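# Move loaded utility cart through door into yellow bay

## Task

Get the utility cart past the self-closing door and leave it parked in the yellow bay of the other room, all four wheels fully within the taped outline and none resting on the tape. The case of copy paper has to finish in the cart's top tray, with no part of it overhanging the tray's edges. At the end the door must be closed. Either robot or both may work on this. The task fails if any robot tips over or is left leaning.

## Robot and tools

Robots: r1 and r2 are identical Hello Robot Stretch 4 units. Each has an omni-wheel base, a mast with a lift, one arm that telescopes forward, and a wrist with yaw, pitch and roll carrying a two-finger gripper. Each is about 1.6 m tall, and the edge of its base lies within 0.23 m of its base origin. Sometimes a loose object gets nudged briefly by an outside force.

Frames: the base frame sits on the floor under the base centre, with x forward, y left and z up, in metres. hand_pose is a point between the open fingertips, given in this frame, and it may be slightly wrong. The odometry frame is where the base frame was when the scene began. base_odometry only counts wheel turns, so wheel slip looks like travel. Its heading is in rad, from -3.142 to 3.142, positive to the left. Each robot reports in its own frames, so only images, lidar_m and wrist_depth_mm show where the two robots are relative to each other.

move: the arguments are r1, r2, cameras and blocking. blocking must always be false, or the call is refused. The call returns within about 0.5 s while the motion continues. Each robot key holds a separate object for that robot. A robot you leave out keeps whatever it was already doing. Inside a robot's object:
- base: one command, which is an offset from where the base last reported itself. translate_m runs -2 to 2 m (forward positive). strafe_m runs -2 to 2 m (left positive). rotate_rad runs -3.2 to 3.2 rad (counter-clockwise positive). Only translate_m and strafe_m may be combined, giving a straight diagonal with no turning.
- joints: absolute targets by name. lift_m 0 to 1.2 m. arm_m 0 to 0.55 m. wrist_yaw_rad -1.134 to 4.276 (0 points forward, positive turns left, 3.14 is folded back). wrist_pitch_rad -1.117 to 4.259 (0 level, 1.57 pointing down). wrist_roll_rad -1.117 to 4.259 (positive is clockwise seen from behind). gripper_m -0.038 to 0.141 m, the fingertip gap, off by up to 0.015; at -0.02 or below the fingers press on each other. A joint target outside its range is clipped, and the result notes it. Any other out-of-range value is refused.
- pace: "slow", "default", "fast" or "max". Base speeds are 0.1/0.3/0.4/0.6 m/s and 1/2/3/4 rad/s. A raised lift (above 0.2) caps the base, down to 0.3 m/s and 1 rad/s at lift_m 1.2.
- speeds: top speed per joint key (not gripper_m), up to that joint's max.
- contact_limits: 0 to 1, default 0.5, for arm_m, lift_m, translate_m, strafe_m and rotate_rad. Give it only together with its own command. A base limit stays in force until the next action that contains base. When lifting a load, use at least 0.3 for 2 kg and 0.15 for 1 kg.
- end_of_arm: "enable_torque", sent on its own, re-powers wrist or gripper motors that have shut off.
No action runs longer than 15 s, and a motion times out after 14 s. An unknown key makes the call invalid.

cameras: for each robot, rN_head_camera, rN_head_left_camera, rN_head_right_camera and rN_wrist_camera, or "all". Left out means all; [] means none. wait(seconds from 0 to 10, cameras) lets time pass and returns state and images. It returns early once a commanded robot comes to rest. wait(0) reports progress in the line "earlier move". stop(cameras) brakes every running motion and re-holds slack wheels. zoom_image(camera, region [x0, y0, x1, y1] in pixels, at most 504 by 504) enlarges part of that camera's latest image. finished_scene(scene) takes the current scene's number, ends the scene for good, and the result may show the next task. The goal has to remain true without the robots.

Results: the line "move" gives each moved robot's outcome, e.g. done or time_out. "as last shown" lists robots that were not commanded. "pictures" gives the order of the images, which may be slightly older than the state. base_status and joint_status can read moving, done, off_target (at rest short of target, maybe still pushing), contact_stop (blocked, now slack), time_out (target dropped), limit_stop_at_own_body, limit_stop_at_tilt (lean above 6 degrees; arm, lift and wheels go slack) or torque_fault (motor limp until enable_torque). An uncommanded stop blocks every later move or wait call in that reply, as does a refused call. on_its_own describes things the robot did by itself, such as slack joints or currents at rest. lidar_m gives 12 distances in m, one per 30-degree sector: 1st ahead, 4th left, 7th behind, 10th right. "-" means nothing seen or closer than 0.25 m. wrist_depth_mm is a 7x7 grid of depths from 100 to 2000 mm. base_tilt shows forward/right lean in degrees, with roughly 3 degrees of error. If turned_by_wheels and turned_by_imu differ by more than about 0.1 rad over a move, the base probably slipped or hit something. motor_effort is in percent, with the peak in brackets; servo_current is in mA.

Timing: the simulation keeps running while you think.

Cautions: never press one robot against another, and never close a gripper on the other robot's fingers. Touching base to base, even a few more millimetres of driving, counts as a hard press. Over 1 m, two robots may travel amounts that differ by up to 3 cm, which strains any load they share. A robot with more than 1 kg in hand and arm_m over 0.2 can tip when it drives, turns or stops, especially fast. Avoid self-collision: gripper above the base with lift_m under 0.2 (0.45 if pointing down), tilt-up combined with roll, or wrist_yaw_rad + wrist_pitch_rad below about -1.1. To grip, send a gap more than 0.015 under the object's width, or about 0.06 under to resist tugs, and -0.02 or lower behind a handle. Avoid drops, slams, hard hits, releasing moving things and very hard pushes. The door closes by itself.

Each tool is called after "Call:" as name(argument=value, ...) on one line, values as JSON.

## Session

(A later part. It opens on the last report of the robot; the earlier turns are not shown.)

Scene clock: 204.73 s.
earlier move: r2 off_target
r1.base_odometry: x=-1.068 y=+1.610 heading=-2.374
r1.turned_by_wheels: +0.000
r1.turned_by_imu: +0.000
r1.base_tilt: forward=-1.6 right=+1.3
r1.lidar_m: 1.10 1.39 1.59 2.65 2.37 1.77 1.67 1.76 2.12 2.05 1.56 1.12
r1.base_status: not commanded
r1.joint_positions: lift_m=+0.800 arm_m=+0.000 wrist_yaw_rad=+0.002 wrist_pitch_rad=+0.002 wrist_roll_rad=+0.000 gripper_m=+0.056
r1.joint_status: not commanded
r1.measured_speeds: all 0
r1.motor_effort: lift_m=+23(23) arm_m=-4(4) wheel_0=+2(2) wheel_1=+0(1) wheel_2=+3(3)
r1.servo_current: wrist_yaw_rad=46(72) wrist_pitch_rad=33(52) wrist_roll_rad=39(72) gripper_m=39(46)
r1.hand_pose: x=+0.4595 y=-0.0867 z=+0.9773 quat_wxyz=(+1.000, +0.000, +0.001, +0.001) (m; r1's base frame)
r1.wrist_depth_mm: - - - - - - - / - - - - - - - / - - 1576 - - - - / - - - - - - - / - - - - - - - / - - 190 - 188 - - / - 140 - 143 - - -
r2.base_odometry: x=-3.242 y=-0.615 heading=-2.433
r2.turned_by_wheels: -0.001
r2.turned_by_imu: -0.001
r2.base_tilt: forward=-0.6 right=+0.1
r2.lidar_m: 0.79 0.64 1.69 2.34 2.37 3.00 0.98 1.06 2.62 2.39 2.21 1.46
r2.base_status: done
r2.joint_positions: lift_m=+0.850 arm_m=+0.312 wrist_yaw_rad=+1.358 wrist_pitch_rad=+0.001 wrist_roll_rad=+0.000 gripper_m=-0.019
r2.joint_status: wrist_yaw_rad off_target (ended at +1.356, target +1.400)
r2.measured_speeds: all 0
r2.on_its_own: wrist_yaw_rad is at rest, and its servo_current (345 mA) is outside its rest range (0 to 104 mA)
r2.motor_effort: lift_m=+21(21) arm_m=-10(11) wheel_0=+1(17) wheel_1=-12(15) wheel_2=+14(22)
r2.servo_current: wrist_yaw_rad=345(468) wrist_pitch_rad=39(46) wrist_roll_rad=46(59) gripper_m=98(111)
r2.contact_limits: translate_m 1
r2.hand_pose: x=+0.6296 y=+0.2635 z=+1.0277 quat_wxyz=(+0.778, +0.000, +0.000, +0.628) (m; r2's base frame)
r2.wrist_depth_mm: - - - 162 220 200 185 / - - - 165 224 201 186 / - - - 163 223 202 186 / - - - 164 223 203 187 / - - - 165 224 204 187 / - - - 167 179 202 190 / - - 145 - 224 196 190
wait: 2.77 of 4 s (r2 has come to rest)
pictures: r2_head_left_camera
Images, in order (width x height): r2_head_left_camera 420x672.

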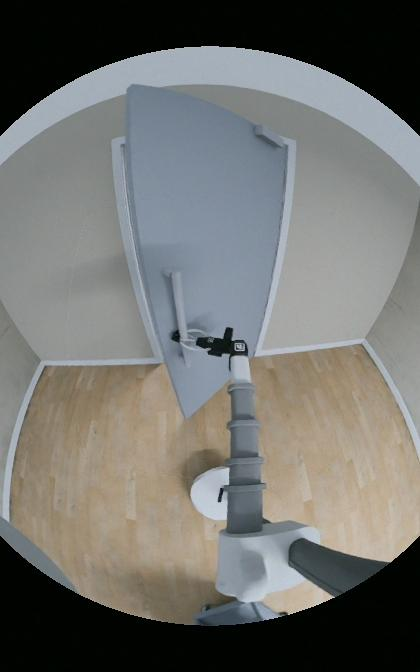

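Call:
move(r2={"base":{"translate_m":-0.08,"strafe_m":-0.19},"joints":{"wrist_yaw_rad":1.55},"speeds":{"wrist_yaw_rad":0.12},"pace":"slow","contact_limits":{"translate_m":1.0}}, blocking=false, cameras=[])

Call:
wait(seconds=4, cameras=[])

Call:
move(r2={"base":{"translate_m":-0.04,"strafe_m":-0.2},"joints":{"wrist_yaw_rad":1.75},"speeds":{"wrist_yaw_rad":0.12},"pace":"slow","contact_limits":{"translate_m":1.0}}, blocking=false, cameras=[])

Call:
wait(seconds=4, cameras=["r2_head_left_camera","r2_wrist_camera"])

Scene clock: 213.20 s.
move: r2 moving
r1: as last shown
r1.lidar_m: 1.12 1.38 1.58 2.66 2.41 1.74 1.65 1.77 2.13 2.02 1.60 1.15
r1.motor_effort: lift_m=+23(23) arm_m=-4(4) wheel_0=+2(2) wheel_1=+0(0) wheel_2=+3(3)
r1.servo_current: wrist_yaw_rad=39(59) wrist_pitch_rad=52(52) wrist_roll_rad=46(59) gripper_m=33(46)
r1.wrist_depth_mm: - - - - - - - / - - - - - - - / - - 1618 - - - - / - - - - - - - / - - - - - - - / - - 191 - 188 - - / - 141 - 143 - - -
r2.base_odometry: x=-3.246 y=-0.603 heading=-2.433
r2.turned_by_wheels: +0.000
r2.turned_by_imu: +0.000
r2.base_tilt: forward=-0.6 right=+0.0
r2.lidar_m: 0.76 0.64 1.68 2.37 2.39 2.98 0.97 1.07 2.64 2.40 2.25 1.42
r2.base_status: translate_m moving; strafe_m moving
r2.joint_positions: lift_m=+0.850 arm_m=+0.312 wrist_yaw_rad=+1.399 wrist_pitch_rad=+0.001 wrist_roll_rad=+0.000 gripper_m=-0.019
r2.joint_status: wrist_yaw_rad moving
r2.measured_speeds: translate_m=-0.019 strafe_m=-0.045 rotate_rad=+0.000 lift_m=+0.000 arm_m=+0.000 wrist_yaw_rad=+0.102 wrist_pitch_rad=+0.000 wrist_roll_rad=+0.000
r2.motor_effort: lift_m=+21(21) arm_m=-10(11) wheel_0=+1(5) wheel_1=-19(19) wheel_2=+13(17)
r2.servo_current: wrist_yaw_rad=572(572) wrist_pitch_rad=33(46) wrist_roll_rad=46(59) gripper_m=98(98)
r2.contact_limits: translate_m 1
r2.hand_pose: x=+0.6187 y=+0.2692 z=+1.0277 quat_wxyz=(+0.765, +0.000, +0.000, +0.644) (m; r2's base frame)
r2.wrist_depth_mm: - - - 259 220 200 185 / - - - 263 220 201 186 / - - - 167 224 202 187 / - - - 168 221 203 187 / - - - 170 226 206 187 / - - - 173 176 199 190 / - - 145 - 226 204 190
pictures: none
No camera images: "cameras" was empty.

Scene clock: 216.03 s.
earlier move: r2 off_target
r1.base_odometry: x=-1.068 y=+1.610 heading=-2.374
r1.turned_by_wheels: +0.000
r1.turned_by_imu: +0.000
r1.base_tilt: forward=-1.6 right=+1.3
r1.lidar_m: 1.10 1.36 1.55 2.66 2.41 1.72 1.66 1.78 2.14 2.01 1.58 1.17
r1.base_status: not commanded
r1.joint_positions: lift_m=+0.800 arm_m=+0.000 wrist_yaw_rad=+0.002 wrist_pitch_rad=+0.002 wrist_roll_rad=+0.000 gripper_m=+0.056
r1.joint_status: not commanded
r1.measured_speeds: all 0
r1.motor_effort: lift_m=+23(23) arm_m=-4(4) wheel_0=+2(2) wheel_1=+0(1) wheel_2=+2(3)
r1.servo_current: wrist_yaw_rad=59(65) wrist_pitch_rad=39(52) wrist_roll_rad=52(65) gripper_m=39(46)
r1.hand_pose: x=+0.4595 y=-0.0867 z=+0.9773 quat_wxyz=(+1.000, +0.000, +0.001, +0.001) (m; r1's base frame)
r1.wrist_depth_mm: - - - - - - - / - - - - - - - / - - 1756 - - - - / - - 1708 - - - - / - - - - - - - / - - 190 - 187 - - / - 140 177 153 - - -
r2.base_odometry: x=-3.306 y=-0.420 heading=-2.433
r2.turned_by_wheels: +0.000
r2.turned_by_imu: -0.003
r2.base_tilt: forward=-0.6 right=+0.0
r2.lidar_m: 0.82 0.62 1.81 2.52 2.53 1.17 0.85 1.38 2.42 2.23 2.28 1.57
r2.base_status: done
r2.joint_positions: lift_m=+0.850 arm_m=+0.312 wrist_yaw_rad=+1.499 wrist_pitch_rad=+0.001 wrist_roll_rad=+0.000 gripper_m=-0.019
r2.joint_status: wrist_yaw_rad off_target (ended at +1.492, target +1.550)
r2.measured_speeds: all 0
r2.on_its_own: wrist_yaw_rad is at rest, and its servo_current (494 mA) is outside its rest range (0 to 104 mA)
r2.motor_effort: lift_m=+20(21) arm_m=-10(11) wheel_0=+1(5) wheel_1=-13(20) wheel_2=+13(17)
r2.servo_current: wrist_yaw_rad=494(813) wrist_pitch_rad=39(46) wrist_roll_rad=46(65) gripper_m=98(98)
r2.contact_limits: translate_m 1
r2.hand_pose: x=+0.5912 y=+0.2814 z=+1.0277 quat_wxyz=(+0.732, +0.000, +0.000, +0.681) (m; r2's base frame)
r2.wrist_depth_mm: - - - 253 223 205 193 / - - - 166 221 207 194 / - - - 167 224 208 194 / - - - 167 225 209 196 / - - - 170 229 211 198 / - - - 171 177 206 198 / - - 145 - 228 216 198
wait: 2.83 of 4 s (r2 has come to rest)
pictures: none
No camera images: "cameras" was empty.

Scene clock: 216.53 s.
move: r2 moving
r1: as last shown
r1.lidar_m: 1.11 1.38 1.56 2.65 2.38 1.75 1.66 1.73 2.15 2.03 1.59 1.12
r1.motor_effort: lift_m=+23(23) arm_m=-3(4) wheel_0=+2(2) wheel_1=+0(0) wheel_2=+3(3)
r1.servo_current: wrist_yaw_rad=39(59) wrist_pitch_rad=39(46) wrist_roll_rad=59(59) gripper_m=39(46)
r1.wrist_depth_mm: - - - - - - - / - - - - - - - / - - - - - - - / - - - - - - - / - - - - - - - / - - 190 - 187 - - / - 141 178 153 - - -
r2.base_odometry: x=-3.312 y=-0.408 heading=-2.433
r2.turned_by_wheels: +0.000
r2.turned_by_imu: +0.000
r2.base_tilt: forward=-0.6 right=+0.1
r2.lidar_m: 0.80 0.63 1.81 2.53 2.56 1.17 0.87 1.39 2.42 2.22 2.24 1.58
r2.base_status: translate_m moving; strafe_m moving
r2.joint_positions: lift_m=+0.850 arm_m=+0.312 wrist_yaw_rad=+1.540 wrist_pitch_rad=+0.001 wrist_roll_rad=+0.000 gripper_m=-0.019
r2.joint_status: wrist_yaw_rad moving
r2.measured_speeds: translate_m=-0.011 strafe_m=-0.050 rotate_rad=+0.001 lift_m=+0.000 arm_m=+0.000 wrist_yaw_rad=+0.095 wrist_pitch_rad=+0.000 wrist_roll_rad=+0.000
r2.motor_effort: lift_m=+21(21) arm_m=-10(11) wheel_0=-1(7) wheel_1=-17(18) wheel_2=+14(15)
r2.servo_current: wrist_yaw_rad=793(793) wrist_pitch_rad=39(46) wrist_roll_rad=46(52) gripper_m=91(98)
r2.contact_limits: translate_m 1
r2.hand_pose: x=+0.5795 y=+0.2856 z=+1.0277 quat_wxyz=(+0.718, +0.000, +0.000, +0.696) (m; r2's base frame)
r2.wrist_depth_mm: - - - 253 220 205 191 / - - - 257 218 206 193 / - - - 257 220 208 194 / - - - 257 221 209 195 / - - - 257 226 210 197 / - - - 183 176 204 197 / - - 144 - 229 215 198
pictures: none
No camera images: "cameras" was empty.

Scene clock: 219.30 s.
earlier move: r2 torque_fault
torque_fault: r2.wrist_yaw_rad switched itself off since the last result.
r1.base_odometry: x=-1.068 y=+1.610 heading=-2.374
r1.turned_by_wheels: +0.000
r1.turned_by_imu: +0.000
r1.base_tilt: forward=-1.6 right=+1.3
r1.lidar_m: 1.10 1.37 1.58 2.65 2.42 1.74 1.66 1.76 2.17 2.02 1.59 1.16
r1.base_status: not commanded
r1.joint_positions: lift_m=+0.800 arm_m=+0.000 wrist_yaw_rad=+0.002 wrist_pitch_rad=+0.002 wrist_roll_rad=+0.000 gripper_m=+0.056
r1.joint_status: not commanded
r1.measured_speeds: all 0
r1.motor_effort: lift_m=+23(23) arm_m=-4(4) wheel_0=+1(3) wheel_1=+0(1) wheel_2=+2(3)
r1.servo_current: wrist_yaw_rad=52(72) wrist_pitch_rad=39(52) wrist_roll_rad=59(65) gripper_m=46(52)
r1.hand_pose: x=+0.4595 y=-0.0867 z=+0.9773 quat_wxyz=(+1.000, +0.000, +0.001, +0.001) (m; r1's base frame)
r1.wrist_depth_mm: - - - - - - - / - - - - - - - / - - - - - - - / - - - - - - - / - - - - - - - / - - 191 - 187 - - / - 141 - 153 - - -
r2.base_odometry: x=-3.405 y=-0.242 heading=-2.430
r2.turned_by_wheels: +0.002
r2.turned_by_imu: +0.001
r2.base_tilt: forward=-0.7 right=+0.0
r2.lidar_m: 0.87 0.61 1.91 2.69 2.74 0.95 0.83 3.39 2.23 2.03 2.06 1.63
r2.base_status: done
r2.joint_positions: lift_m=+0.850 arm_m=+0.312 wrist_yaw_rad=+1.485 wrist_pitch_rad=+0.001 wrist_roll_rad=+0.000 gripper_m=-0.019
r2.joint_status: wrist_yaw_rad torque_fault (moved -0.015 of +0.251)
r2.measured_speeds: all 0
r2.on_its_own: wrist_yaw_rad is off since a torque_fault, until you send "end_of_arm": "enable_torque" (your +1.750 is given up)
r2.motor_effort: lift_m=+21(21) arm_m=-6(11) wheel_0=+15(19) wheel_1=-1(21) wheel_2=+14(18)
r2.servo_current: wrist_yaw_rad=52(982) wrist_pitch_rad=39(46) wrist_roll_rad=46(59) gripper_m=98(98)
r2.contact_limits: translate_m 1
r2.hand_pose: x=+0.5950 y=+0.2798 z=+1.0277 quat_wxyz=(+0.737, +0.000, +0.000, +0.676) (m; r2's base frame)
r2.wrist_depth_mm: - - - 163 229 216 208 / - - - 165 230 218 - / - - - 166 232 220 211 / - - - 168 234 220 212 / - - - 168 235 223 213 / - - 189 169 183 223 214 / - - - - 236 220 214
wait: 2.77 of 4 s (r2 has come to rest)
pictures: r2_head_left_camera, r2_wrist_camera
Images, in order (width x height): r2_head_left_camera 420x672, r2_wrist_camera 616x392.

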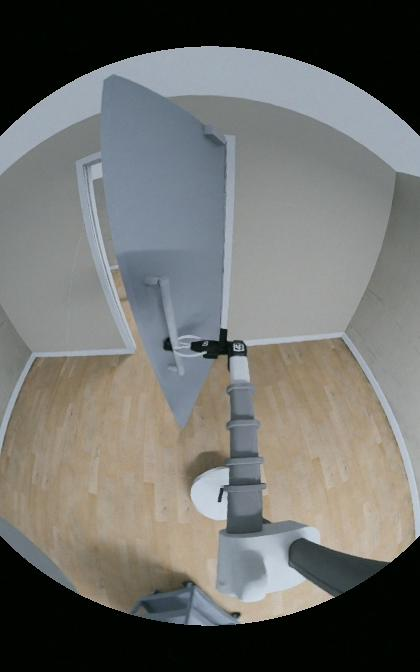

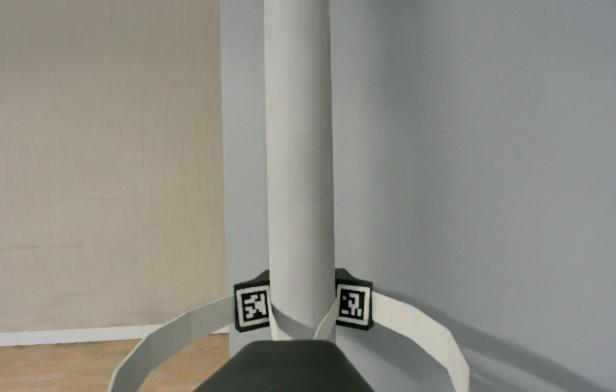

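Call:
move(r2={"base":{"translate_m":-0.01,"strafe_m":-0.2},"pace":"slow","contact_limits":{"translate_m":1.0}}, blocking=false, cameras=[])

Call:
wait(seconds=4, cameras=["r2_head_left_camera"])

Scene clock: 228.90 s.
move: r2 moving
r1: as last shown
r1.base_tilt: forward=-1.6 right=+1.2
r1.lidar_m: 1.10 1.36 1.58 2.64 2.43 1.74 1.66 1.73 2.14 2.00 1.59 1.15
r1.motor_effort: lift_m=+23(23) arm_m=-4(4) wheel_0=+2(2) wheel_1=+0(1) wheel_2=+3(3)
r1.servo_current: wrist_yaw_rad=26(59) wrist_pitch_rad=39(52) wrist_roll_rad=46(52) gripper_m=39(46)
r1.wrist_depth_mm: - - - - - - - / - - - - - - - / - - - - - - - / - - - - - - - / - - - - - - - / - - 190 - 187 - - / - 140 - 153 - - -
r2.base_odometry: x=-3.414 y=-0.231 heading=-2.428
r2.turned_by_wheels: +0.002
r2.turned_by_imu: +0.003
r2.base_tilt: forward=-0.6 right=+0.0
r2.lidar_m: 0.91 0.62 1.91 2.71 2.76 0.93 0.84 3.37 2.17 2.02 2.04 1.64
r2.base_status: translate_m moving; strafe_m moving
r2.joint_positions: lift_m=+0.850 arm_m=+0.312 wrist_yaw_rad=+1.491 wrist_pitch_rad=+0.001 wrist_roll_rad=+0.000 gripper_m=-0.019
r2.joint_status: not commanded
r2.measured_speeds: translate_m=-0.003 strafe_m=-0.055 rotate_rad=+0.003 lift_m=+0.000 arm_m=+0.000 wrist_yaw_rad=+0.030 wrist_pitch_rad=+0.000 wrist_roll_rad=+0.000
r2.on_its_own: wrist_yaw_rad is off since a torque_fault, until you send "end_of_arm": "enable_torque" (your +1.750 is given up)
r2.motor_effort: lift_m=+20(21) arm_m=-6(6) wheel_0=+18(22) wheel_1=-6(6) wheel_2=+16(16)
r2.servo_current: wrist_yaw_rad=46(52) wrist_pitch_rad=33(46) wrist_roll_rad=52(52) gripper_m=91(98)
r2.contact_limits: translate_m 1
r2.hand_pose: x=+0.5931 y=+0.2805 z=+1.0277 quat_wxyz=(+0.735, +0.000, +0.000, +0.678) (m; r2's base frame)
r2.wrist_depth_mm: - - - 163 229 217 209 / - - - 164 232 218 - / - - - 166 233 220 212 / - - - 168 233 222 212 / - - - 168 236 221 213 / - - 187 168 183 223 215 / - - - - 235 220 215
pictures: none
No camera images: "cameras" was empty.

Scene clock: 231.57 s.
earlier move: r2 done
r1.base_odometry: x=-1.068 y=+1.610 heading=-2.374
r1.turned_by_wheels: +0.000
r1.turned_by_imu: +0.000
r1.base_tilt: forward=-1.6 right=+1.3
r1.lidar_m: 1.10 1.36 1.57 2.66 2.42 1.76 1.66 1.77 2.15 2.01 1.55 1.16
r1.base_status: not commanded
r1.joint_positions: lift_m=+0.800 arm_m=+0.000 wrist_yaw_rad=+0.002 wrist_pitch_rad=+0.002 wrist_roll_rad=+0.000 gripper_m=+0.056
r1.joint_status: not commanded
r1.measured_speeds: all 0
r1.motor_effort: lift_m=+23(23) arm_m=-4(4) wheel_0=+2(2) wheel_1=+0(1) wheel_2=+2(3)
r1.servo_current: wrist_yaw_rad=52(65) wrist_pitch_rad=46(52) wrist_roll_rad=46(65) gripper_m=39(46)
r1.hand_pose: x=+0.4595 y=-0.0867 z=+0.9773 quat_wxyz=(+1.000, +0.000, +0.001, +0.001) (m; r1's base frame)
r1.wrist_depth_mm: - - - - - - - / - - - - - - - / - - - - - - - / - - - - - - - / - - - - - - - / - - 192 - 187 - - / - 140 - 153 - - -
r2.base_odometry: x=-3.529 y=-0.085 heading=-2.428
r2.turned_by_wheels: +0.000
r2.turned_by_imu: +0.002
r2.base_tilt: forward=-0.6 right=+0.0
r2.lidar_m: 1.05 0.59 1.93 2.89 2.96 0.89 1.00 3.04 1.99 1.84 1.87 1.67
r2.base_status: done
r2.joint_positions: lift_m=+0.850 arm_m=+0.312 wrist_yaw_rad=+1.542 wrist_pitch_rad=+0.001 wrist_roll_rad=+0.000 gripper_m=-0.019
r2.joint_status: not commanded
r2.measured_speeds: all 0
r2.on_its_own: wrist_yaw_rad is off since a torque_fault, until you send "end_of_arm": "enable_torque" (your +1.750 is given up)
r2.motor_effort: lift_m=+21(21) arm_m=-6(6) wheel_0=+13(24) wheel_1=-3(6) wheel_2=+14(18)
r2.servo_current: wrist_yaw_rad=39(59) wrist_pitch_rad=39(46) wrist_roll_rad=52(59) gripper_m=98(104)
r2.contact_limits: translate_m 1
r2.hand_pose: x=+0.5788 y=+0.2857 z=+1.0277 quat_wxyz=(+0.717, +0.000, +0.000, +0.697) (m; r2's base frame)
r2.wrist_depth_mm: - - 249 163 237 232 226 / - - 250 165 237 232 228 / - - 253 166 240 233 229 / - - 253 168 239 235 229 / - - 255 168 242 236 230 / - - 187 169 184 236 233 / - - 258 - 243 236 233
wait: 2.67 of 4 s (r2 has come to rest)
pictures: r2_head_left_camera
Images, in order (width x height): r2_head_left_camera 420x672.

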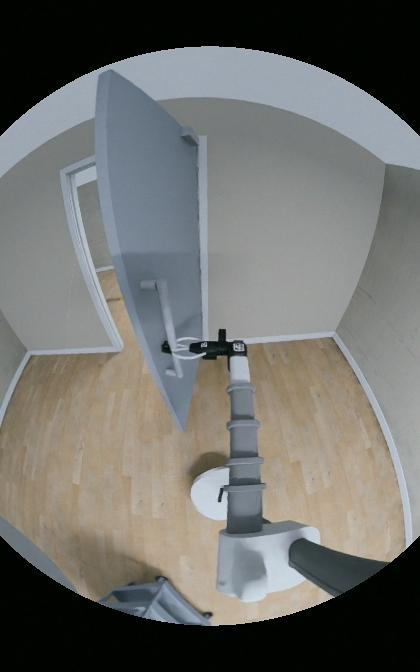

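Call:
move(r2={"base":{"strafe_m":-0.2,"translate_m":0.02},"pace":"slow","contact_limits":{"translate_m":1.0}}, blocking=false, cameras=[])

Call:
wait(seconds=3, cameras=["r1_head_camera","r1_head_left_camera","r1_head_right_camera","r2_head_camera","r2_head_left_camera"])

Scene clock: 251.43 s.
move: r2 moving
r1: as last shown
r1.lidar_m: 1.10 1.36 1.57 2.64 2.39 1.75 1.66 1.77 2.15 2.01 1.60 1.13
r1.servo_current: wrist_yaw_rad=52(59) wrist_pitch_rad=39(46) wrist_roll_rad=59(65) gripper_m=39(46)
r1.wrist_depth_mm: - - - - - - - / - - - - - - - / - - - - - - - / - - - - - - - / - - - - - - - / - - 194 - 187 - - / - 151 - 153 - - -
r2.base_odometry: x=-3.539 y=-0.075 heading=-2.427
r2.turned_by_wheels: +0.001
r2.turned_by_imu: +0.002
r2.base_tilt: forward=-0.7 right=+0.0
r2.lidar_m: 1.06 0.59 1.96 2.93 2.97 0.88 1.01 3.06 1.99 1.81 1.83 1.67
r2.base_status: translate_m moving; strafe_m moving
r2.joint_positions: lift_m=+0.850 arm_m=+0.312 wrist_yaw_rad=+1.544 wrist_pitch_rad=+0.001 wrist_roll_rad=+0.000 gripper_m=-0.019
r2.joint_status: not commanded
r2.measured_speeds: translate_m=+0.006 strafe_m=-0.053 rotate_rad=-0.001 lift_m=+0.000 arm_m=+0.000 wrist_yaw_rad=+0.039 wrist_pitch_rad=+0.000 wrist_roll_rad=+0.000
r2.on_its_own: wrist_yaw_rad is off since a torque_fault, until you send "end_of_arm": "enable_torque" (your +1.750 is given up)
r2.motor_effort: lift_m=+21(21) arm_m=-6(6) wheel_0=+15(23) wheel_1=-5(5) wheel_2=+3(12)
r2.servo_current: wrist_yaw_rad=39(59) wrist_pitch_rad=46(46) wrist_roll_rad=39(52) gripper_m=98(98)
r2.contact_limits: translate_m 1
r2.hand_pose: x=+0.5783 y=+0.2859 z=+1.0277 quat_wxyz=(+0.717, +0.000, +0.000, +0.697) (m; r2's base frame)
r2.wrist_depth_mm: - - 248 163 238 232 229 / - - 251 165 237 232 229 / - - 252 165 239 234 229 / - - 253 167 241 236 230 / - - 254 168 243 236 232 / - - 188 169 183 236 233 / - - 257 - 243 237 234
pictures: none
No camera images: "cameras" was empty.

Scene clock: 254.13 s.
earlier move: r2 done
r1.base_odometry: x=-1.068 y=+1.610 heading=-2.374
r1.turned_by_wheels: +0.000
r1.turned_by_imu: +0.000
r1.base_tilt: forward=-1.6 right=+1.3
r1.lidar_m: 1.10 1.37 1.57 2.66 2.39 1.75 1.66 1.76 2.13 2.02 1.60 1.14
r1.base_status: not commanded
r1.joint_positions: lift_m=+0.800 arm_m=+0.000 wrist_yaw_rad=+0.002 wrist_pitch_rad=+0.002 wrist_roll_rad=+0.000 gripper_m=+0.056
r1.joint_status: not commanded
r1.measured_speeds: all 0
r1.motor_effort: lift_m=+23(23) arm_m=-3(4) wheel_0=+2(2) wheel_1=+0(1) wheel_2=+3(3)
r1.servo_current: wrist_yaw_rad=46(78) wrist_pitch_rad=46(52) wrist_roll_rad=39(72) gripper_m=46(46)
r1.hand_pose: x=+0.4595 y=-0.0867 z=+0.9773 quat_wxyz=(+1.000, +0.000, +0.001, +0.001) (m; r1's base frame)
r1.wrist_depth_mm: - - - - - - - / - - - - - - - / - - - - - - - / - - - - - - - / - - - - - - - / - - 194 - 187 - - / - 152 - 153 - - -
r2.base_odometry: x=-3.675 y=+0.053 heading=-2.428
r2.turned_by_wheels: -0.001
r2.turned_by_imu: +0.003
r2.base_tilt: forward=-0.7 right=+0.0
r2.lidar_m: 1.53 0.57 1.98 3.10 3.15 0.98 1.21 2.73 1.77 1.61 1.66 1.68
r2.base_status: done
r2.joint_positions: lift_m=+0.850 arm_m=+0.312 wrist_yaw_rad=+1.570 wrist_pitch_rad=+0.001 wrist_roll_rad=+0.000 gripper_m=-0.019
r2.joint_status: not commanded
r2.measured_speeds: all 0
r2.on_its_own: wrist_yaw_rad is off since a torque_fault, until you send "end_of_arm": "enable_torque" (your +1.750 is given up)
r2.motor_effort: lift_m=+20(21) arm_m=-6(6) wheel_0=+11(24) wheel_1=-3(5) wheel_2=+0(12)
r2.servo_current: wrist_yaw_rad=39(59) wrist_pitch_rad=46(46) wrist_roll_rad=46(59) gripper_m=91(98)
r2.contact_limits: translate_m 1
r2.hand_pose: x=+0.5706 y=+0.2883 z=+1.0277 quat_wxyz=(+0.707, +0.000, +0.000, +0.707) (m; r2's base frame)
r2.wrist_depth_mm: - - 240 163 248 252 256 / - - 240 165 249 253 257 / - - 240 166 250 254 257 / - - 243 167 251 257 260 / - - 245 168 253 256 259 / - - 187 169 181 258 263 / - - 246 - 256 - 264
wait: 2.70 of 3 s (r2 has come to rest)
pictures: r1_head_camera, r1_head_left_camera, r1_head_right_camera, r2_head_camera, r2_head_left_camera
Images, in order (width x height): r1_head_camera 420x560, r1_head_left_camera 420x672, r1_head_right_camera 420x672, r2_head_camera 420x560, r2_head_left_camera 420x672.

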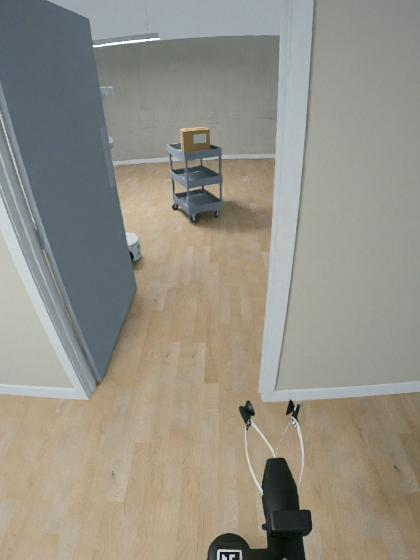

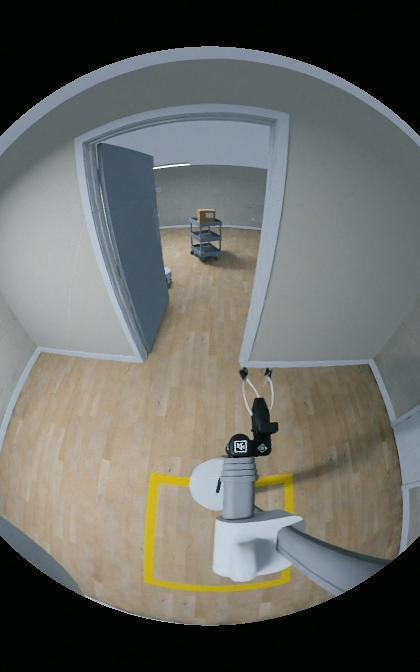

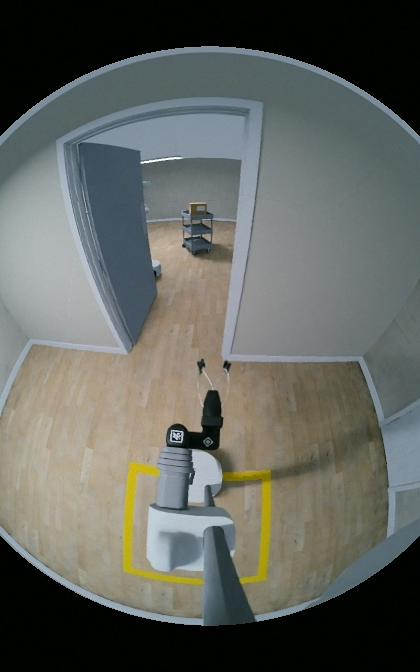

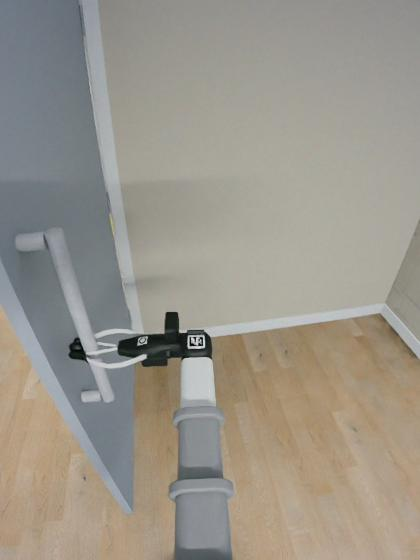

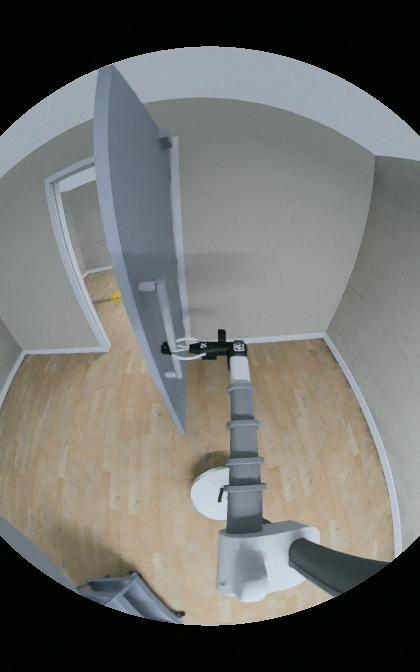

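Call:
move(r2={"base":{"strafe_m":-0.2,"translate_m":0.05},"pace":"slow","contact_limits":{"translate_m":1.0}}, blocking=false, cameras=[])

Call:
wait(seconds=3, cameras=["r1_head_camera","r2_head_left_camera"])

Call:
move(r2={"end_of_arm":"enable_torque"}, blocking=false, cameras=["r1_head_camera"])

Call:
zoom_image(camera="r1_head_camera", region=[80, 80, 300, 300])

Scene clock: 260.43 s.
move: r2 moving
r1: as last shown
r1.base_tilt: forward=-1.5 right=+1.3
r1.lidar_m: 1.10 1.33 1.58 2.64 2.43 1.75 1.67 1.74 2.14 2.04 1.57 1.14
r1.motor_effort: lift_m=+23(23) arm_m=-4(4) wheel_0=+2(2) wheel_1=+0(0) wheel_2=+3(3)
r1.servo_current: wrist_yaw_rad=52(65) wrist_pitch_rad=46(52) wrist_roll_rad=65(78) gripper_m=39(46)
r1.wrist_depth_mm: - - - - - - - / - - - - - - - / - - - - - - - / - - - - - - - / - - - - - - - / - - 193 - 187 - - / - 152 - 153 - - -
r2.base_odometry: x=-3.685 y=+0.060 heading=-2.427
r2.turned_by_wheels: +0.001
r2.turned_by_imu: +0.002
r2.base_tilt: forward=-0.6 right=+0.0
r2.lidar_m: 1.52 0.56 1.98 3.12 3.16 1.00 1.23 2.70 1.76 1.63 1.66 1.68
r2.base_status: translate_m moving; strafe_m moving
r2.joint_positions: lift_m=+0.850 arm_m=+0.312 wrist_yaw_rad=+1.570 wrist_pitch_rad=+0.001 wrist_roll_rad=+0.000 gripper_m=-0.019
r2.joint_status: not commanded
r2.measured_speeds: translate_m=+0.012 strafe_m=-0.051 rotate_rad=+0.002 lift_m=+0.000 arm_m=+0.000 wrist_yaw_rad=+0.000 wrist_pitch_rad=+0.000 wrist_roll_rad=+0.000
r2.on_its_own: wrist_yaw_rad is off since a torque_fault, until you send "end_of_arm": "enable_torque" (your +1.750 is given up)
r2.motor_effort: lift_m=+21(21) arm_m=-6(6) wheel_0=+17(22) wheel_1=-5(7) wheel_2=+2(2)
r2.servo_current: wrist_yaw_rad=46(52) wrist_pitch_rad=46(46) wrist_roll_rad=39(59) gripper_m=98(98)
r2.contact_limits: translate_m 1
r2.hand_pose: x=+0.5706 y=+0.2883 z=+1.0277 quat_wxyz=(+0.707, +0.000, +0.000, +0.707) (m; r2's base frame)
r2.wrist_depth_mm: - - 238 164 248 253 257 / - - 241 166 249 253 258 / - - 242 166 250 254 259 / - - 242 167 251 255 260 / - - 245 167 252 258 263 / - - 187 168 181 258 263 / - - 247 - 256 - 264
pictures: none
No camera images: "cameras" was empty.

Scene clock: 263.23 s.
earlier move: r2 done
r1.base_odometry: x=-1.068 y=+1.610 heading=-2.374
r1.turned_by_wheels: +0.000
r1.turned_by_imu: +0.000
r1.base_tilt: forward=-1.6 right=+1.3
r1.lidar_m: 1.09 1.35 1.57 2.67 2.41 1.76 1.66 1.74 2.15 2.02 1.58 1.15
r1.base_status: not commanded
r1.joint_positions: lift_m=+0.800 arm_m=+0.000 wrist_yaw_rad=+0.002 wrist_pitch_rad=+0.002 wrist_roll_rad=+0.000 gripper_m=+0.056
r1.joint_status: not commanded
r1.measured_speeds: all 0
r1.motor_effort: lift_m=+23(23) arm_m=-3(4) wheel_0=+2(2) wheel_1=+0(1) wheel_2=+2(3)
r1.servo_current: wrist_yaw_rad=46(65) wrist_pitch_rad=46(52) wrist_roll_rad=52(78) gripper_m=39(52)
r1.hand_pose: x=+0.4595 y=-0.0867 z=+0.9773 quat_wxyz=(+1.000, +0.000, +0.001, +0.001) (m; r1's base frame)
r1.wrist_depth_mm: - - - - - - - / - - - - - - - / - - - - - - - / - - - - - - - / - - - - - - - / - - 194 - 187 - - / - 1921 - 153 - - -
r2.base_odometry: x=-3.843 y=+0.171 heading=-2.425
r2.turned_by_wheels: +0.001
r2.turned_by_imu: +0.023
r2.base_tilt: forward=-0.7 right=+0.0
r2.lidar_m: 1.48 0.55 2.11 3.31 1.55 1.17 - 2.33 1.54 1.43 1.46 1.61
r2.base_status: done
r2.joint_positions: lift_m=+0.850 arm_m=+0.312 wrist_yaw_rad=+1.570 wrist_pitch_rad=+0.001 wrist_roll_rad=+0.000 gripper_m=-0.019
r2.joint_status: not commanded
r2.measured_speeds: all 0
r2.on_its_own: wrist_yaw_rad is off since a torque_fault, until you send "end_of_arm": "enable_torque" (your +1.750 is given up)
r2.motor_effort: lift_m=+21(21) arm_m=-7(7) wheel_0=+21(27) wheel_1=-1(7) wheel_2=+9(10)
r2.servo_current: wrist_yaw_rad=39(65) wrist_pitch_rad=39(46) wrist_roll_rad=59(59) gripper_m=98(104)
r2.contact_limits: translate_m 1
r2.hand_pose: x=+0.5706 y=+0.2884 z=+1.0277 quat_wxyz=(+0.707, +0.000, +0.000, +0.707) (m; r2's base frame)
r2.wrist_depth_mm: - - 233 165 262 277 294 / - - 235 167 262 279 293 / - - 234 168 263 281 297 / - - 236 167 264 282 297 / - - 237 171 266 282 300 / - - 186 172 181 286 301 / - - 237 - 272 282 301
wait: 2.80 of 3 s (r2 has come to rest)
pictures: r1_head_camera, r2_head_left_camera
Images, in order (width x height): r1_head_camera 420x560, r2_head_left_camera 420x672.

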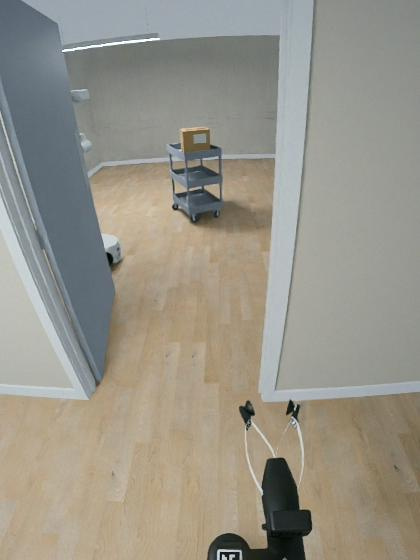

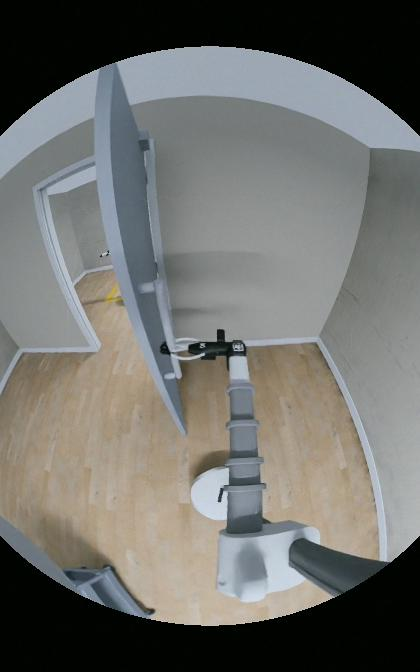

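Scene clock: 263.53 s.
r1: as last shown
r1.lidar_m: 1.08 1.36 1.55 2.66 2.41 1.75 1.67 1.75 2.15 2.02 1.60 1.15
r1.servo_current: wrist_yaw_rad=65(65) wrist_pitch_rad=33(39) wrist_roll_rad=39(46) gripper_m=46(46)
r1.wrist_depth_mm: - - - - - - - / - - - - - - - / - - - - - - - / - - - - - - - / - - - - - - - / - - 193 - 188 - - / - 1921 - 153 - - -
r2.base_odometry: x=-3.843 y=+0.171 heading=-2.425
r2.turned_by_wheels: +0.000
r2.turned_by_imu: +0.000
r2.base_tilt: forward=-0.6 right=+0.0
r2.lidar_m: 1.50 0.54 2.11 3.32 1.55 1.16 - 2.31 1.55 1.44 1.47 1.61
r2.base_status: not commanded
r2.joint_positions: lift_m=+0.850 arm_m=+0.312 wrist_yaw_rad=+1.570 wrist_pitch_rad=+0.001 wrist_roll_rad=+0.000 gripper_m=-0.019
r2.joint_status: not commanded
r2.measured_speeds: all 0
r2.end_of_arm: enable_torque: each motor that was off is on again
r2.on_its_own: wrist_yaw_rad is held at +1.570, not at your +1.750, since a torque_fault
r2.motor_effort: lift_m=+21(21) arm_m=-6(7) wheel_0=+22(22) wheel_1=-1(1) wheel_2=+9(10)
r2.servo_current: wrist_yaw_rad=39(46) wrist_pitch_rad=33(46) wrist_roll_rad=46(52) gripper_m=91(98)
r2.contact_limits: translate_m 1
r2.hand_pose: x=+0.5706 y=+0.2884 z=+1.0277 quat_wxyz=(+0.707, +0.000, +0.000, +0.707) (m; r2's base frame)
r2.wrist_depth_mm: - - 232 165 262 278 293 / - - 234 167 263 278 294 / - - 236 167 264 279 298 / - - 237 167 265 282 298 / - - 236 170 266 283 301 / - - 186 172 181 289 303 / - - 237 - 272 283 301
pictures: r1_head_camera
Images, in order (width x height): r1_head_camera 420x560.

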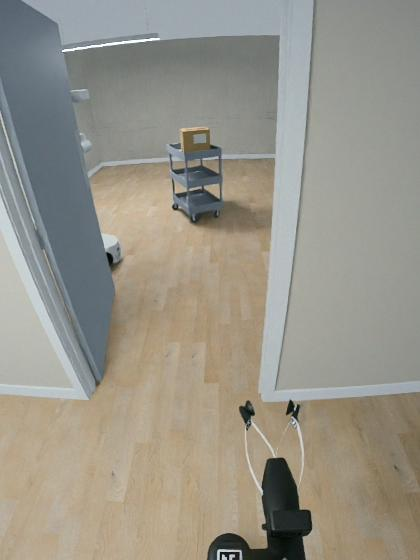

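Scaled by 2.291 from the camera's 420x560 image, which has a finer 600x800 frame.

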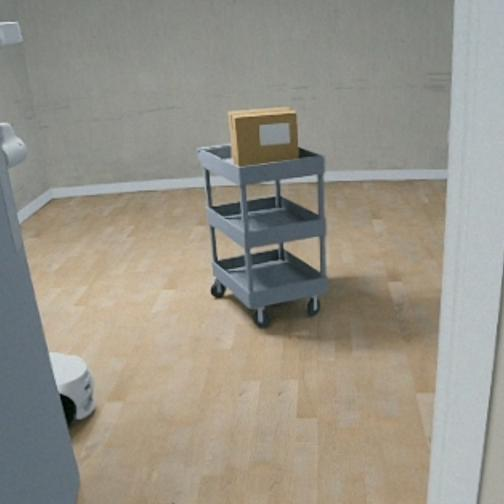

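Call:
move(r1={"base":{"strafe_m":0.35}}, blocking=false, cameras=[])

Call:
wait(seconds=5, cameras=[])

Call:
move(r1={"base":{"translate_m":2.0},"joints":{"wrist_pitch_rad":0.5}}, blocking=false, cameras=["r1_head_camera"])

Call:
wait(seconds=9, cameras=["r1_head_camera","r1_head_left_camera"])

Scene clock: 272.20 s.
move: r1 moving
r1.base_odometry: x=-1.043 y=+1.584 heading=-2.374
r1.turned_by_wheels: +0.000
r1.turned_by_imu: +0.000
r1.base_tilt: forward=-1.6 right=+1.3
r1.lidar_m: 1.11 1.35 1.56 2.63 2.43 1.76 1.68 1.74 2.18 2.06 1.59 1.14
r1.base_status: strafe_m moving
r1.joint_positions: lift_m=+0.800 arm_m=+0.000 wrist_yaw_rad=+0.002 wrist_pitch_rad=+0.002 wrist_roll_rad=+0.000 gripper_m=+0.056
r1.joint_status: not commanded
r1.measured_speeds: translate_m=+0.001 strafe_m=+0.141 rotate_rad=-0.005 lift_m=+0.000 arm_m=+0.000 wrist_yaw_rad=+0.000 wrist_pitch_rad=+0.000 wrist_roll_rad=+0.000
r1.motor_effort: lift_m=+23(23) arm_m=-3(4) wheel_0=-8(12) wheel_1=+8(11) wheel_2=+0(2)
r1.servo_current: wrist_yaw_rad=39(59) wrist_pitch_rad=39(46) wrist_roll_rad=59(65) gripper_m=46(46)
r1.hand_pose: x=+0.4595 y=-0.0867 z=+0.9773 quat_wxyz=(+1.000, +0.000, +0.001, +0.001) (m; r1's base frame)
r1.wrist_depth_mm: - - - - 891 - - / - - - - 891 - - / - - - - 878 - - / - - - - - - - / - - - - - - - / - - 193 - 187 - - / - 1983 - 153 - - -
r2.base_odometry: x=-3.843 y=+0.171 heading=-2.425
r2.turned_by_wheels: +0.000
r2.turned_by_imu: +0.000
r2.base_tilt: forward=-0.7 right=+0.1
r2.lidar_m: 1.49 0.54 2.09 3.32 1.56 1.18 - 2.31 1.54 1.43 1.47 1.62
r2.base_status: not commanded
r2.joint_positions: lift_m=+0.850 arm_m=+0.312 wrist_yaw_rad=+1.570 wrist_pitch_rad=+0.001 wrist_roll_rad=+0.000 gripper_m=-0.019
r2.joint_status: not commanded
r2.measured_speeds: all 0
r2.on_its_own: wrist_yaw_rad is held at +1.570, not at your +1.750, since a torque_fault
r2.motor_effort: lift_m=+21(21) arm_m=-7(7) wheel_0=+21(22) wheel_1=-1(1) wheel_2=+9(10)
r2.servo_current: wrist_yaw_rad=46(52) wrist_pitch_rad=39(46) wrist_roll_rad=46(46) gripper_m=104(104)
r2.contact_limits: translate_m 1
r2.hand_pose: x=+0.5706 y=+0.2884 z=+1.0277 quat_wxyz=(+0.707, +0.000, +0.000, +0.707) (m; r2's base frame)
r2.wrist_depth_mm: - - 231 166 260 278 291 / - - 234 167 263 279 294 / - - 236 167 264 279 298 / - - 237 167 265 282 298 / - - 236 171 266 283 300 / - - 186 172 180 287 303 / - - 237 - 272 285 303
pictures: none
No camera images: "cameras" was empty.

Scene clock: 274.20 s.
earlier move: r1 done
r1.base_odometry: x=-0.825 y=+1.358 heading=-2.374
r1.turned_by_wheels: +0.000
r1.turned_by_imu: +0.002
r1.base_tilt: forward=-1.6 right=+1.3
r1.lidar_m: 3.56 1.20 1.59 2.30 2.38 1.72 1.66 1.73 2.40 2.38 1.58 1.23
r1.base_status: done
r1.joint_positions: lift_m=+0.800 arm_m=+0.000 wrist_yaw_rad=+0.002 wrist_pitch_rad=+0.002 wrist_roll_rad=+0.000 gripper_m=+0.056
r1.joint_status: not commanded
r1.measured_speeds: all 0
r1.motor_effort: lift_m=+23(23) arm_m=-4(4) wheel_0=-1(12) wheel_1=+0(11) wheel_2=+0(2)
r1.servo_current: wrist_yaw_rad=39(72) wrist_pitch_rad=39(52) wrist_roll_rad=46(78) gripper_m=33(52)
r1.hand_pose: x=+0.4595 y=-0.0867 z=+0.9773 quat_wxyz=(+1.000, +0.000, +0.001, +0.001) (m; r1's base frame)
r1.wrist_depth_mm: 878 - - - - - - / 878 1808 - - - - - / 878 - - - - - - / 891 - - - - - - / 866 - - - - - - / 891 - 193 - 187 960 - / - 151 - 153 - 917 -
r2.base_odometry: x=-3.843 y=+0.171 heading=-2.425
r2.turned_by_wheels: +0.000
r2.turned_by_imu: +0.000
r2.base_tilt: forward=-0.7 right=+0.0
r2.lidar_m: 1.47 0.57 2.07 3.31 1.55 1.16 - 2.32 1.54 1.43 1.43 1.63
r2.base_status: not commanded
r2.joint_positions: lift_m=+0.850 arm_m=+0.312 wrist_yaw_rad=+1.570 wrist_pitch_rad=+0.001 wrist_roll_rad=+0.000 gripper_m=-0.019
r2.joint_status: not commanded
r2.measured_speeds: all 0
r2.on_its_own: wrist_yaw_rad is held at +1.570, not at your +1.750, since a torque_fault
r2.motor_effort: lift_m=+21(21) arm_m=-7(7) wheel_0=+21(22) wheel_1=-1(2) wheel_2=+10(10)
r2.servo_current: wrist_yaw_rad=39(59) wrist_pitch_rad=39(46) wrist_roll_rad=46(59) gripper_m=91(104)
r2.contact_limits: translate_m 1
r2.hand_pose: x=+0.5706 y=+0.2884 z=+1.0277 quat_wxyz=(+0.707, +0.000, +0.000, +0.707) (m; r2's base frame)
r2.wrist_depth_mm: - - 233 165 262 278 293 / - - 234 167 262 279 293 / - - 236 168 263 279 298 / - - 236 167 264 281 298 / - - 236 170 266 285 300 / - - 186 172 180 287 301 / - - 237 - 272 283 301
wait: 2.00 of 5 s (r1 has come to rest)
pictures: none
No camera images: "cameras" was empty.

Scene clock: 274.70 s.
move: r1 moving
r1.base_odometry: x=-0.847 y=+1.336 heading=-2.374
r1.turned_by_wheels: +0.000
r1.turned_by_imu: +0.000
r1.base_tilt: forward=-1.6 right=+1.3
r1.lidar_m: 3.51 1.16 1.55 2.32 2.42 1.79 1.69 1.77 2.45 2.39 1.55 1.19
r1.base_status: translate_m moving
r1.joint_positions: lift_m=+0.800 arm_m=+0.000 wrist_yaw_rad=+0.002 wrist_pitch_rad=+0.471 wrist_roll_rad=+0.000 gripper_m=+0.056
r1.joint_status: wrist_pitch_rad moving
r1.measured_speeds: translate_m=+0.122 strafe_m=+0.000 rotate_rad=+0.002 lift_m=+0.000 arm_m=+0.000 wrist_yaw_rad=+0.000 wrist_pitch_rad=+0.707 wrist_roll_rad=+0.000
r1.motor_effort: lift_m=+23(23) arm_m=-3(4) wheel_0=+6(8) wheel_1=+5(7) wheel_2=-9(9)
r1.servo_current: wrist_yaw_rad=65(65) wrist_pitch_rad=39(91) wrist_roll_rad=52(59) gripper_m=39(52)
r1.hand_pose: x=+0.4281 y=-0.0868 z=+0.8470 quat_wxyz=(+0.972, +0.000, +0.233, +0.001) (m; r1's base frame)
r1.wrist_depth_mm: - - - - - - - / - - - - - - - / 866 - - - - - - / 931 - - - - 1008 - / 991 1499 1756 1708 1708 1118 - / - 1281 195 1397 188 1160 - / - 164 1138 153 1182 1078 1138
r2: as last shown
r2.base_tilt: forward=-0.6 right=+0.0
r2.lidar_m: 1.50 0.54 2.10 3.30 1.52 1.15 - 2.32 1.55 1.43 1.48 1.65
r2.on_its_own: wrist_yaw_rad is held at +1.570, not at your +1.750, since a torque_fault
r2.motor_effort: lift_m=+20(21) arm_m=-7(7) wheel_0=+22(22) wheel_1=-1(1) wheel_2=+10(10)
r2.servo_current: wrist_yaw_rad=46(52) wrist_pitch_rad=46(46) wrist_roll_rad=52(59) gripper_m=98(98)
r2.contact_limits: translate_m 1
r2.wrist_depth_mm: - - 233 165 260 278 294 / - - 234 167 262 279 293 / - - 235 168 265 281 298 / - - 236 167 264 282 298 / - - 237 170 267 282 300 / - - 186 172 181 286 301 / - - 236 - 272 282 303
pictures: r1_head_camera
Images, in order (width x height): r1_head_camera 420x560.

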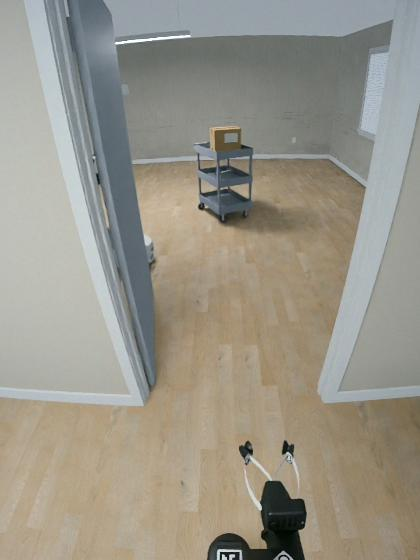

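Scene clock: 282.37 s.
earlier move: r1 done
r1.base_odometry: x=-2.263 y=-0.032 heading=-2.373
r1.turned_by_wheels: +0.000
r1.turned_by_imu: +0.000
r1.base_tilt: forward=-1.5 right=+1.3
r1.lidar_m: 1.55 0.98 0.59 0.52 0.53 0.66 3.76 0.89 1.04 2.41 2.51 3.43
r1.base_status: done
r1.joint_positions: lift_m=+0.800 arm_m=+0.000 wrist_yaw_rad=+0.002 wrist_pitch_rad=+0.500 wrist_roll_rad=+0.000 gripper_m=+0.056
r1.joint_status: all done
r1.measured_speeds: all 0
r1.motor_effort: lift_m=+23(23) arm_m=-3(4) wheel_0=+3(9) wheel_1=+2(7) wheel_2=+1(11)
r1.servo_current: wrist_yaw_rad=46(72) wrist_pitch_rad=39(91) wrist_roll_rad=46(65) gripper_m=39(52)
r1.hand_pose: x=+0.4243 y=-0.0868 z=+0.8397 quat_wxyz=(+0.969, +0.000, +0.247, +0.001) (m; r1's base frame)
r1.wrist_depth_mm: - - - 1430 - - - / - - - - - - - / - - - - - - - / - - - 1661 - 1921 1921 / 1576 1618 1576 1618 1537 1576 1537 / 1366 1308 192 1336 187 1281 1281 / 1182 1118 1118 153 1118 1138 1138
r2.base_odometry: x=-3.843 y=+0.171 heading=-2.425
r2.turned_by_wheels: +0.000
r2.turned_by_imu: +0.001
r2.base_tilt: forward=-0.7 right=+0.0
r2.lidar_m: 1.49 0.57 0.96 0.99 1.55 1.18 - 2.33 1.56 1.45 1.45 1.60
r2.base_status: not commanded
r2.joint_positions: lift_m=+0.850 arm_m=+0.312 wrist_yaw_rad=+1.570 wrist_pitch_rad=+0.001 wrist_roll_rad=+0.000 gripper_m=-0.019
r2.joint_status: not commanded
r2.measured_speeds: all 0
r2.on_its_own: wrist_yaw_rad is held at +1.570, not at your +1.750, since a torque_fault
r2.motor_effort: lift_m=+21(21) arm_m=-7(7) wheel_0=+22(22) wheel_1=-1(2) wheel_2=+9(10)
r2.servo_current: wrist_yaw_rad=46(59) wrist_pitch_rad=39(46) wrist_roll_rad=52(65) gripper_m=104(104)
r2.contact_limits: translate_m 1
r2.hand_pose: x=+0.5706 y=+0.2884 z=+1.0277 quat_wxyz=(+0.707, +0.000, +0.000, +0.707) (m; r2's base frame)
r2.wrist_depth_mm: - - 233 165 260 278 293 / - - 234 167 262 279 294 / - - 236 168 263 281 297 / - - 236 167 264 282 300 / - - 237 170 265 282 301 / - - 186 172 180 287 301 / - - 236 - 272 283 303
wait: 7.67 of 9 s (r1 has come to rest)
pictures: r1_head_camera, r1_head_left_camera
Images, in order (width x height): r1_head_camera 420x560, r1_head_left_camera 420x672.

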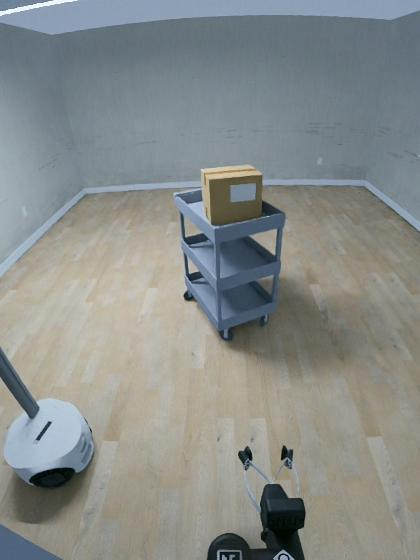

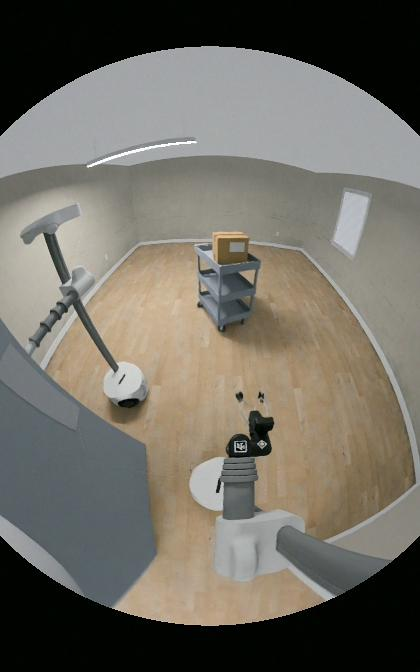

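Call:
move(r1={"base":{"translate_m":0.7},"joints":{"wrist_pitch_rad":1.5,"wrist_roll_rad":1.57,"lift_m":1.05}}, blocking=false, cameras=[])

Call:
wait(seconds=6, cameras=["r1_head_camera","r1_head_left_camera","r1_wrist_camera","r2_head_left_camera"])

Call:
zoom_image(camera="r1_head_camera", region=[120, 100, 340, 420])

Scene clock: 290.17 s.
move: r1 moving
r1.base_odometry: x=-2.286 y=-0.053 heading=-2.373
r1.turned_by_wheels: +0.000
r1.turned_by_imu: +0.000
r1.base_tilt: forward=-1.6 right=+1.3
r1.lidar_m: 1.51 0.98 0.60 0.52 0.53 0.67 3.77 0.92 1.08 2.41 2.50 3.39
r1.base_status: translate_m moving
r1.joint_positions: lift_m=+0.838 arm_m=+0.000 wrist_yaw_rad=+0.002 wrist_pitch_rad=+1.082 wrist_roll_rad=+0.582 gripper_m=+0.056
r1.joint_status: lift_m moving; wrist_pitch_rad moving; wrist_roll_rad moving
r1.measured_speeds: translate_m=+0.122 strafe_m=-0.001 rotate_rad=+0.004 lift_m=+0.146 arm_m=+0.000 wrist_yaw_rad=+0.000 wrist_pitch_rad=+1.817 wrist_roll_rad=+1.820
r1.motor_effort: lift_m=+24(27) arm_m=-3(4) wheel_0=+6(9) wheel_1=+5(7) wheel_2=-9(9)
r1.servo_current: wrist_yaw_rad=39(65) wrist_pitch_rad=65(85) wrist_roll_rad=98(111) gripper_m=39(52)
r1.hand_pose: x=+0.3065 y=-0.0871 z=+0.7611 quat_wxyz=(+0.821, +0.245, +0.494, -0.147) (m; r1's base frame)
r1.wrist_depth_mm: 1921 1708 1499 1464 1308 1205 1160 / 1708 1576 1430 1336 1229 1138 1042 / 1537 1430 1308 1205 1138 1078 991 / 1397 1255 1205 1098 1060 976 960 / 1281 1229 1138 1042 976 931 878 / 1205 1118 193 991 187 891 831 / 1025 1008 960 153 866 831 809
r2: as last shown
r2.turned_by_imu: +0.000
r2.lidar_m: 1.49 0.56 0.95 3.32 1.54 1.18 - 2.31 1.56 1.44 1.46 1.62
r2.on_its_own: wrist_yaw_rad is held at +1.570, not at your +1.750, since a torque_fault
r2.motor_effort: lift_m=+21(21) arm_m=-7(7) wheel_0=+22(22) wheel_1=-1(1) wheel_2=+9(10)
r2.servo_current: wrist_yaw_rad=33(59) wrist_pitch_rad=39(46) wrist_roll_rad=46(65) gripper_m=98(98)
r2.contact_limits: translate_m 1
r2.wrist_depth_mm: - - 233 165 262 278 293 / - - 235 167 263 278 293 / - - 236 167 263 281 297 / - - 236 167 263 283 297 / - - 237 170 267 283 301 / - - 186 173 180 286 301 / - - 237 - 273 283 303
pictures: none
No camera images: "cameras" was empty.

Scene clock: 293.50 s.
earlier move: r1 done
r1.base_odometry: x=-2.766 y=-0.518 heading=-2.373
r1.turned_by_wheels: +0.000
r1.turned_by_imu: +0.000
r1.base_tilt: forward=-1.6 right=+1.3
r1.lidar_m: 0.85 3.34 0.76 0.67 0.74 0.82 - 1.52 2.05 2.41 2.51 1.06
r1.base_status: done
r1.joint_positions: lift_m=+1.050 arm_m=+0.000 wrist_yaw_rad=+0.002 wrist_pitch_rad=+1.498 wrist_roll_rad=+1.568 gripper_m=+0.056
r1.joint_status: all done
r1.measured_speeds: all 0
r1.motor_effort: lift_m=+24(27) arm_m=-3(4) wheel_0=+2(9) wheel_1=+0(8) wheel_2=+1(10)
r1.servo_current: wrist_yaw_rad=33(78) wrist_pitch_rad=39(85) wrist_roll_rad=26(111) gripper_m=39(52)
r1.hand_pose: x=+0.1921 y=-0.0874 z=+0.9401 quat_wxyz=(+0.519, +0.517, +0.483, -0.480) (m; r1's base frame)
r1.wrist_depth_mm: 1205 1182 1182 1160 1138 1138 1098 / 1205 1182 1160 1160 1138 1098 1118 / 1182 1160 1160 1182 1138 1138 1118 / 1182 1229 1160 1138 946 1098 1118 / 1118 1182 1182 1138 931 931 1098 / 1182 1205 192 1138 187 1118 1118 / 1205 1182 1160 154 1138 1138 1118
r2.base_odometry: x=-3.843 y=+0.171 heading=-2.425
r2.turned_by_wheels: +0.000
r2.turned_by_imu: +0.000
r2.base_tilt: forward=-0.6 right=+0.0
r2.lidar_m: 1.49 0.55 2.10 0.66 0.99 1.14 - 2.32 1.56 1.44 1.47 1.61
r2.base_status: not commanded
r2.joint_positions: lift_m=+0.850 arm_m=+0.312 wrist_yaw_rad=+1.570 wrist_pitch_rad=+0.001 wrist_roll_rad=+0.000 gripper_m=-0.019
r2.joint_status: not commanded
r2.measured_speeds: all 0
r2.on_its_own: wrist_yaw_rad is held at +1.570, not at your +1.750, since a torque_fault
r2.motor_effort: lift_m=+20(21) arm_m=-7(7) wheel_0=+22(22) wheel_1=-1(2) wheel_2=+9(10)
r2.servo_current: wrist_yaw_rad=46(59) wrist_pitch_rad=46(52) wrist_roll_rad=39(65) gripper_m=98(98)
r2.contact_limits: translate_m 1
r2.hand_pose: x=+0.5706 y=+0.2884 z=+1.0277 quat_wxyz=(+0.707, +0.000, +0.000, +0.707) (m; r2's base frame)
r2.wrist_depth_mm: - 917 233 165 260 278 291 / 831 228 235 167 263 279 294 / - 917 235 168 263 282 297 / - 946 236 167 263 282 300 / - 976 237 171 266 283 301 / - - 186 172 180 287 301 / - - 236 - 272 282 301
wait: 3.33 of 6 s (r1 has come to rest)
pictures: r1_head_camera, r1_head_left_camera, r1_wrist_camera, r2_head_left_camera
Images, in order (width x height): r1_head_camera 420x560, r1_head_left_camera 420x672, r1_wrist_camera 616x392, r2_head_left_camera 420x672.

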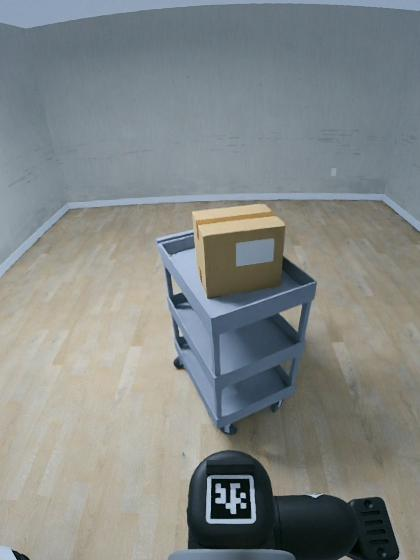

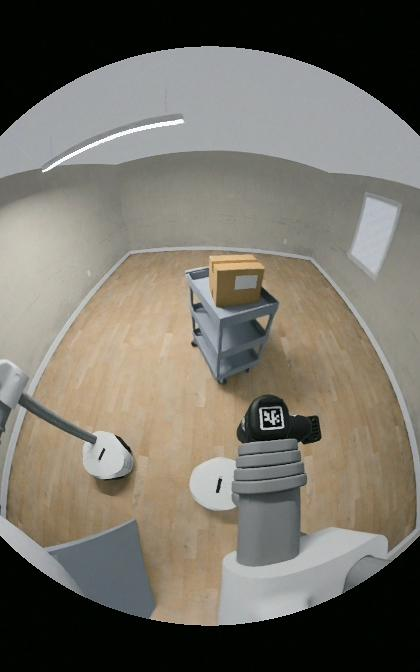

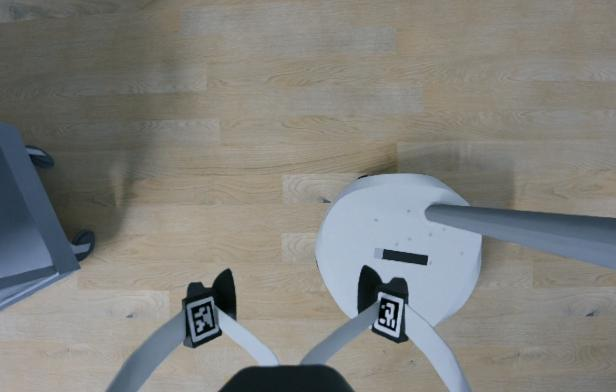

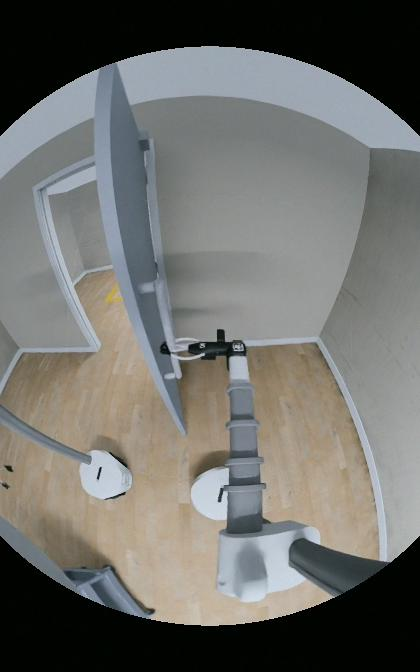

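Scaled by 1.575 from the camera's 420x560 image, which has a finer 600x800 frame.

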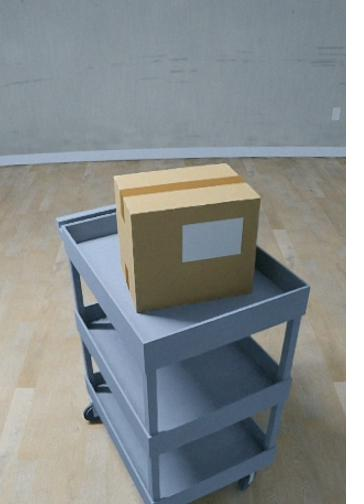

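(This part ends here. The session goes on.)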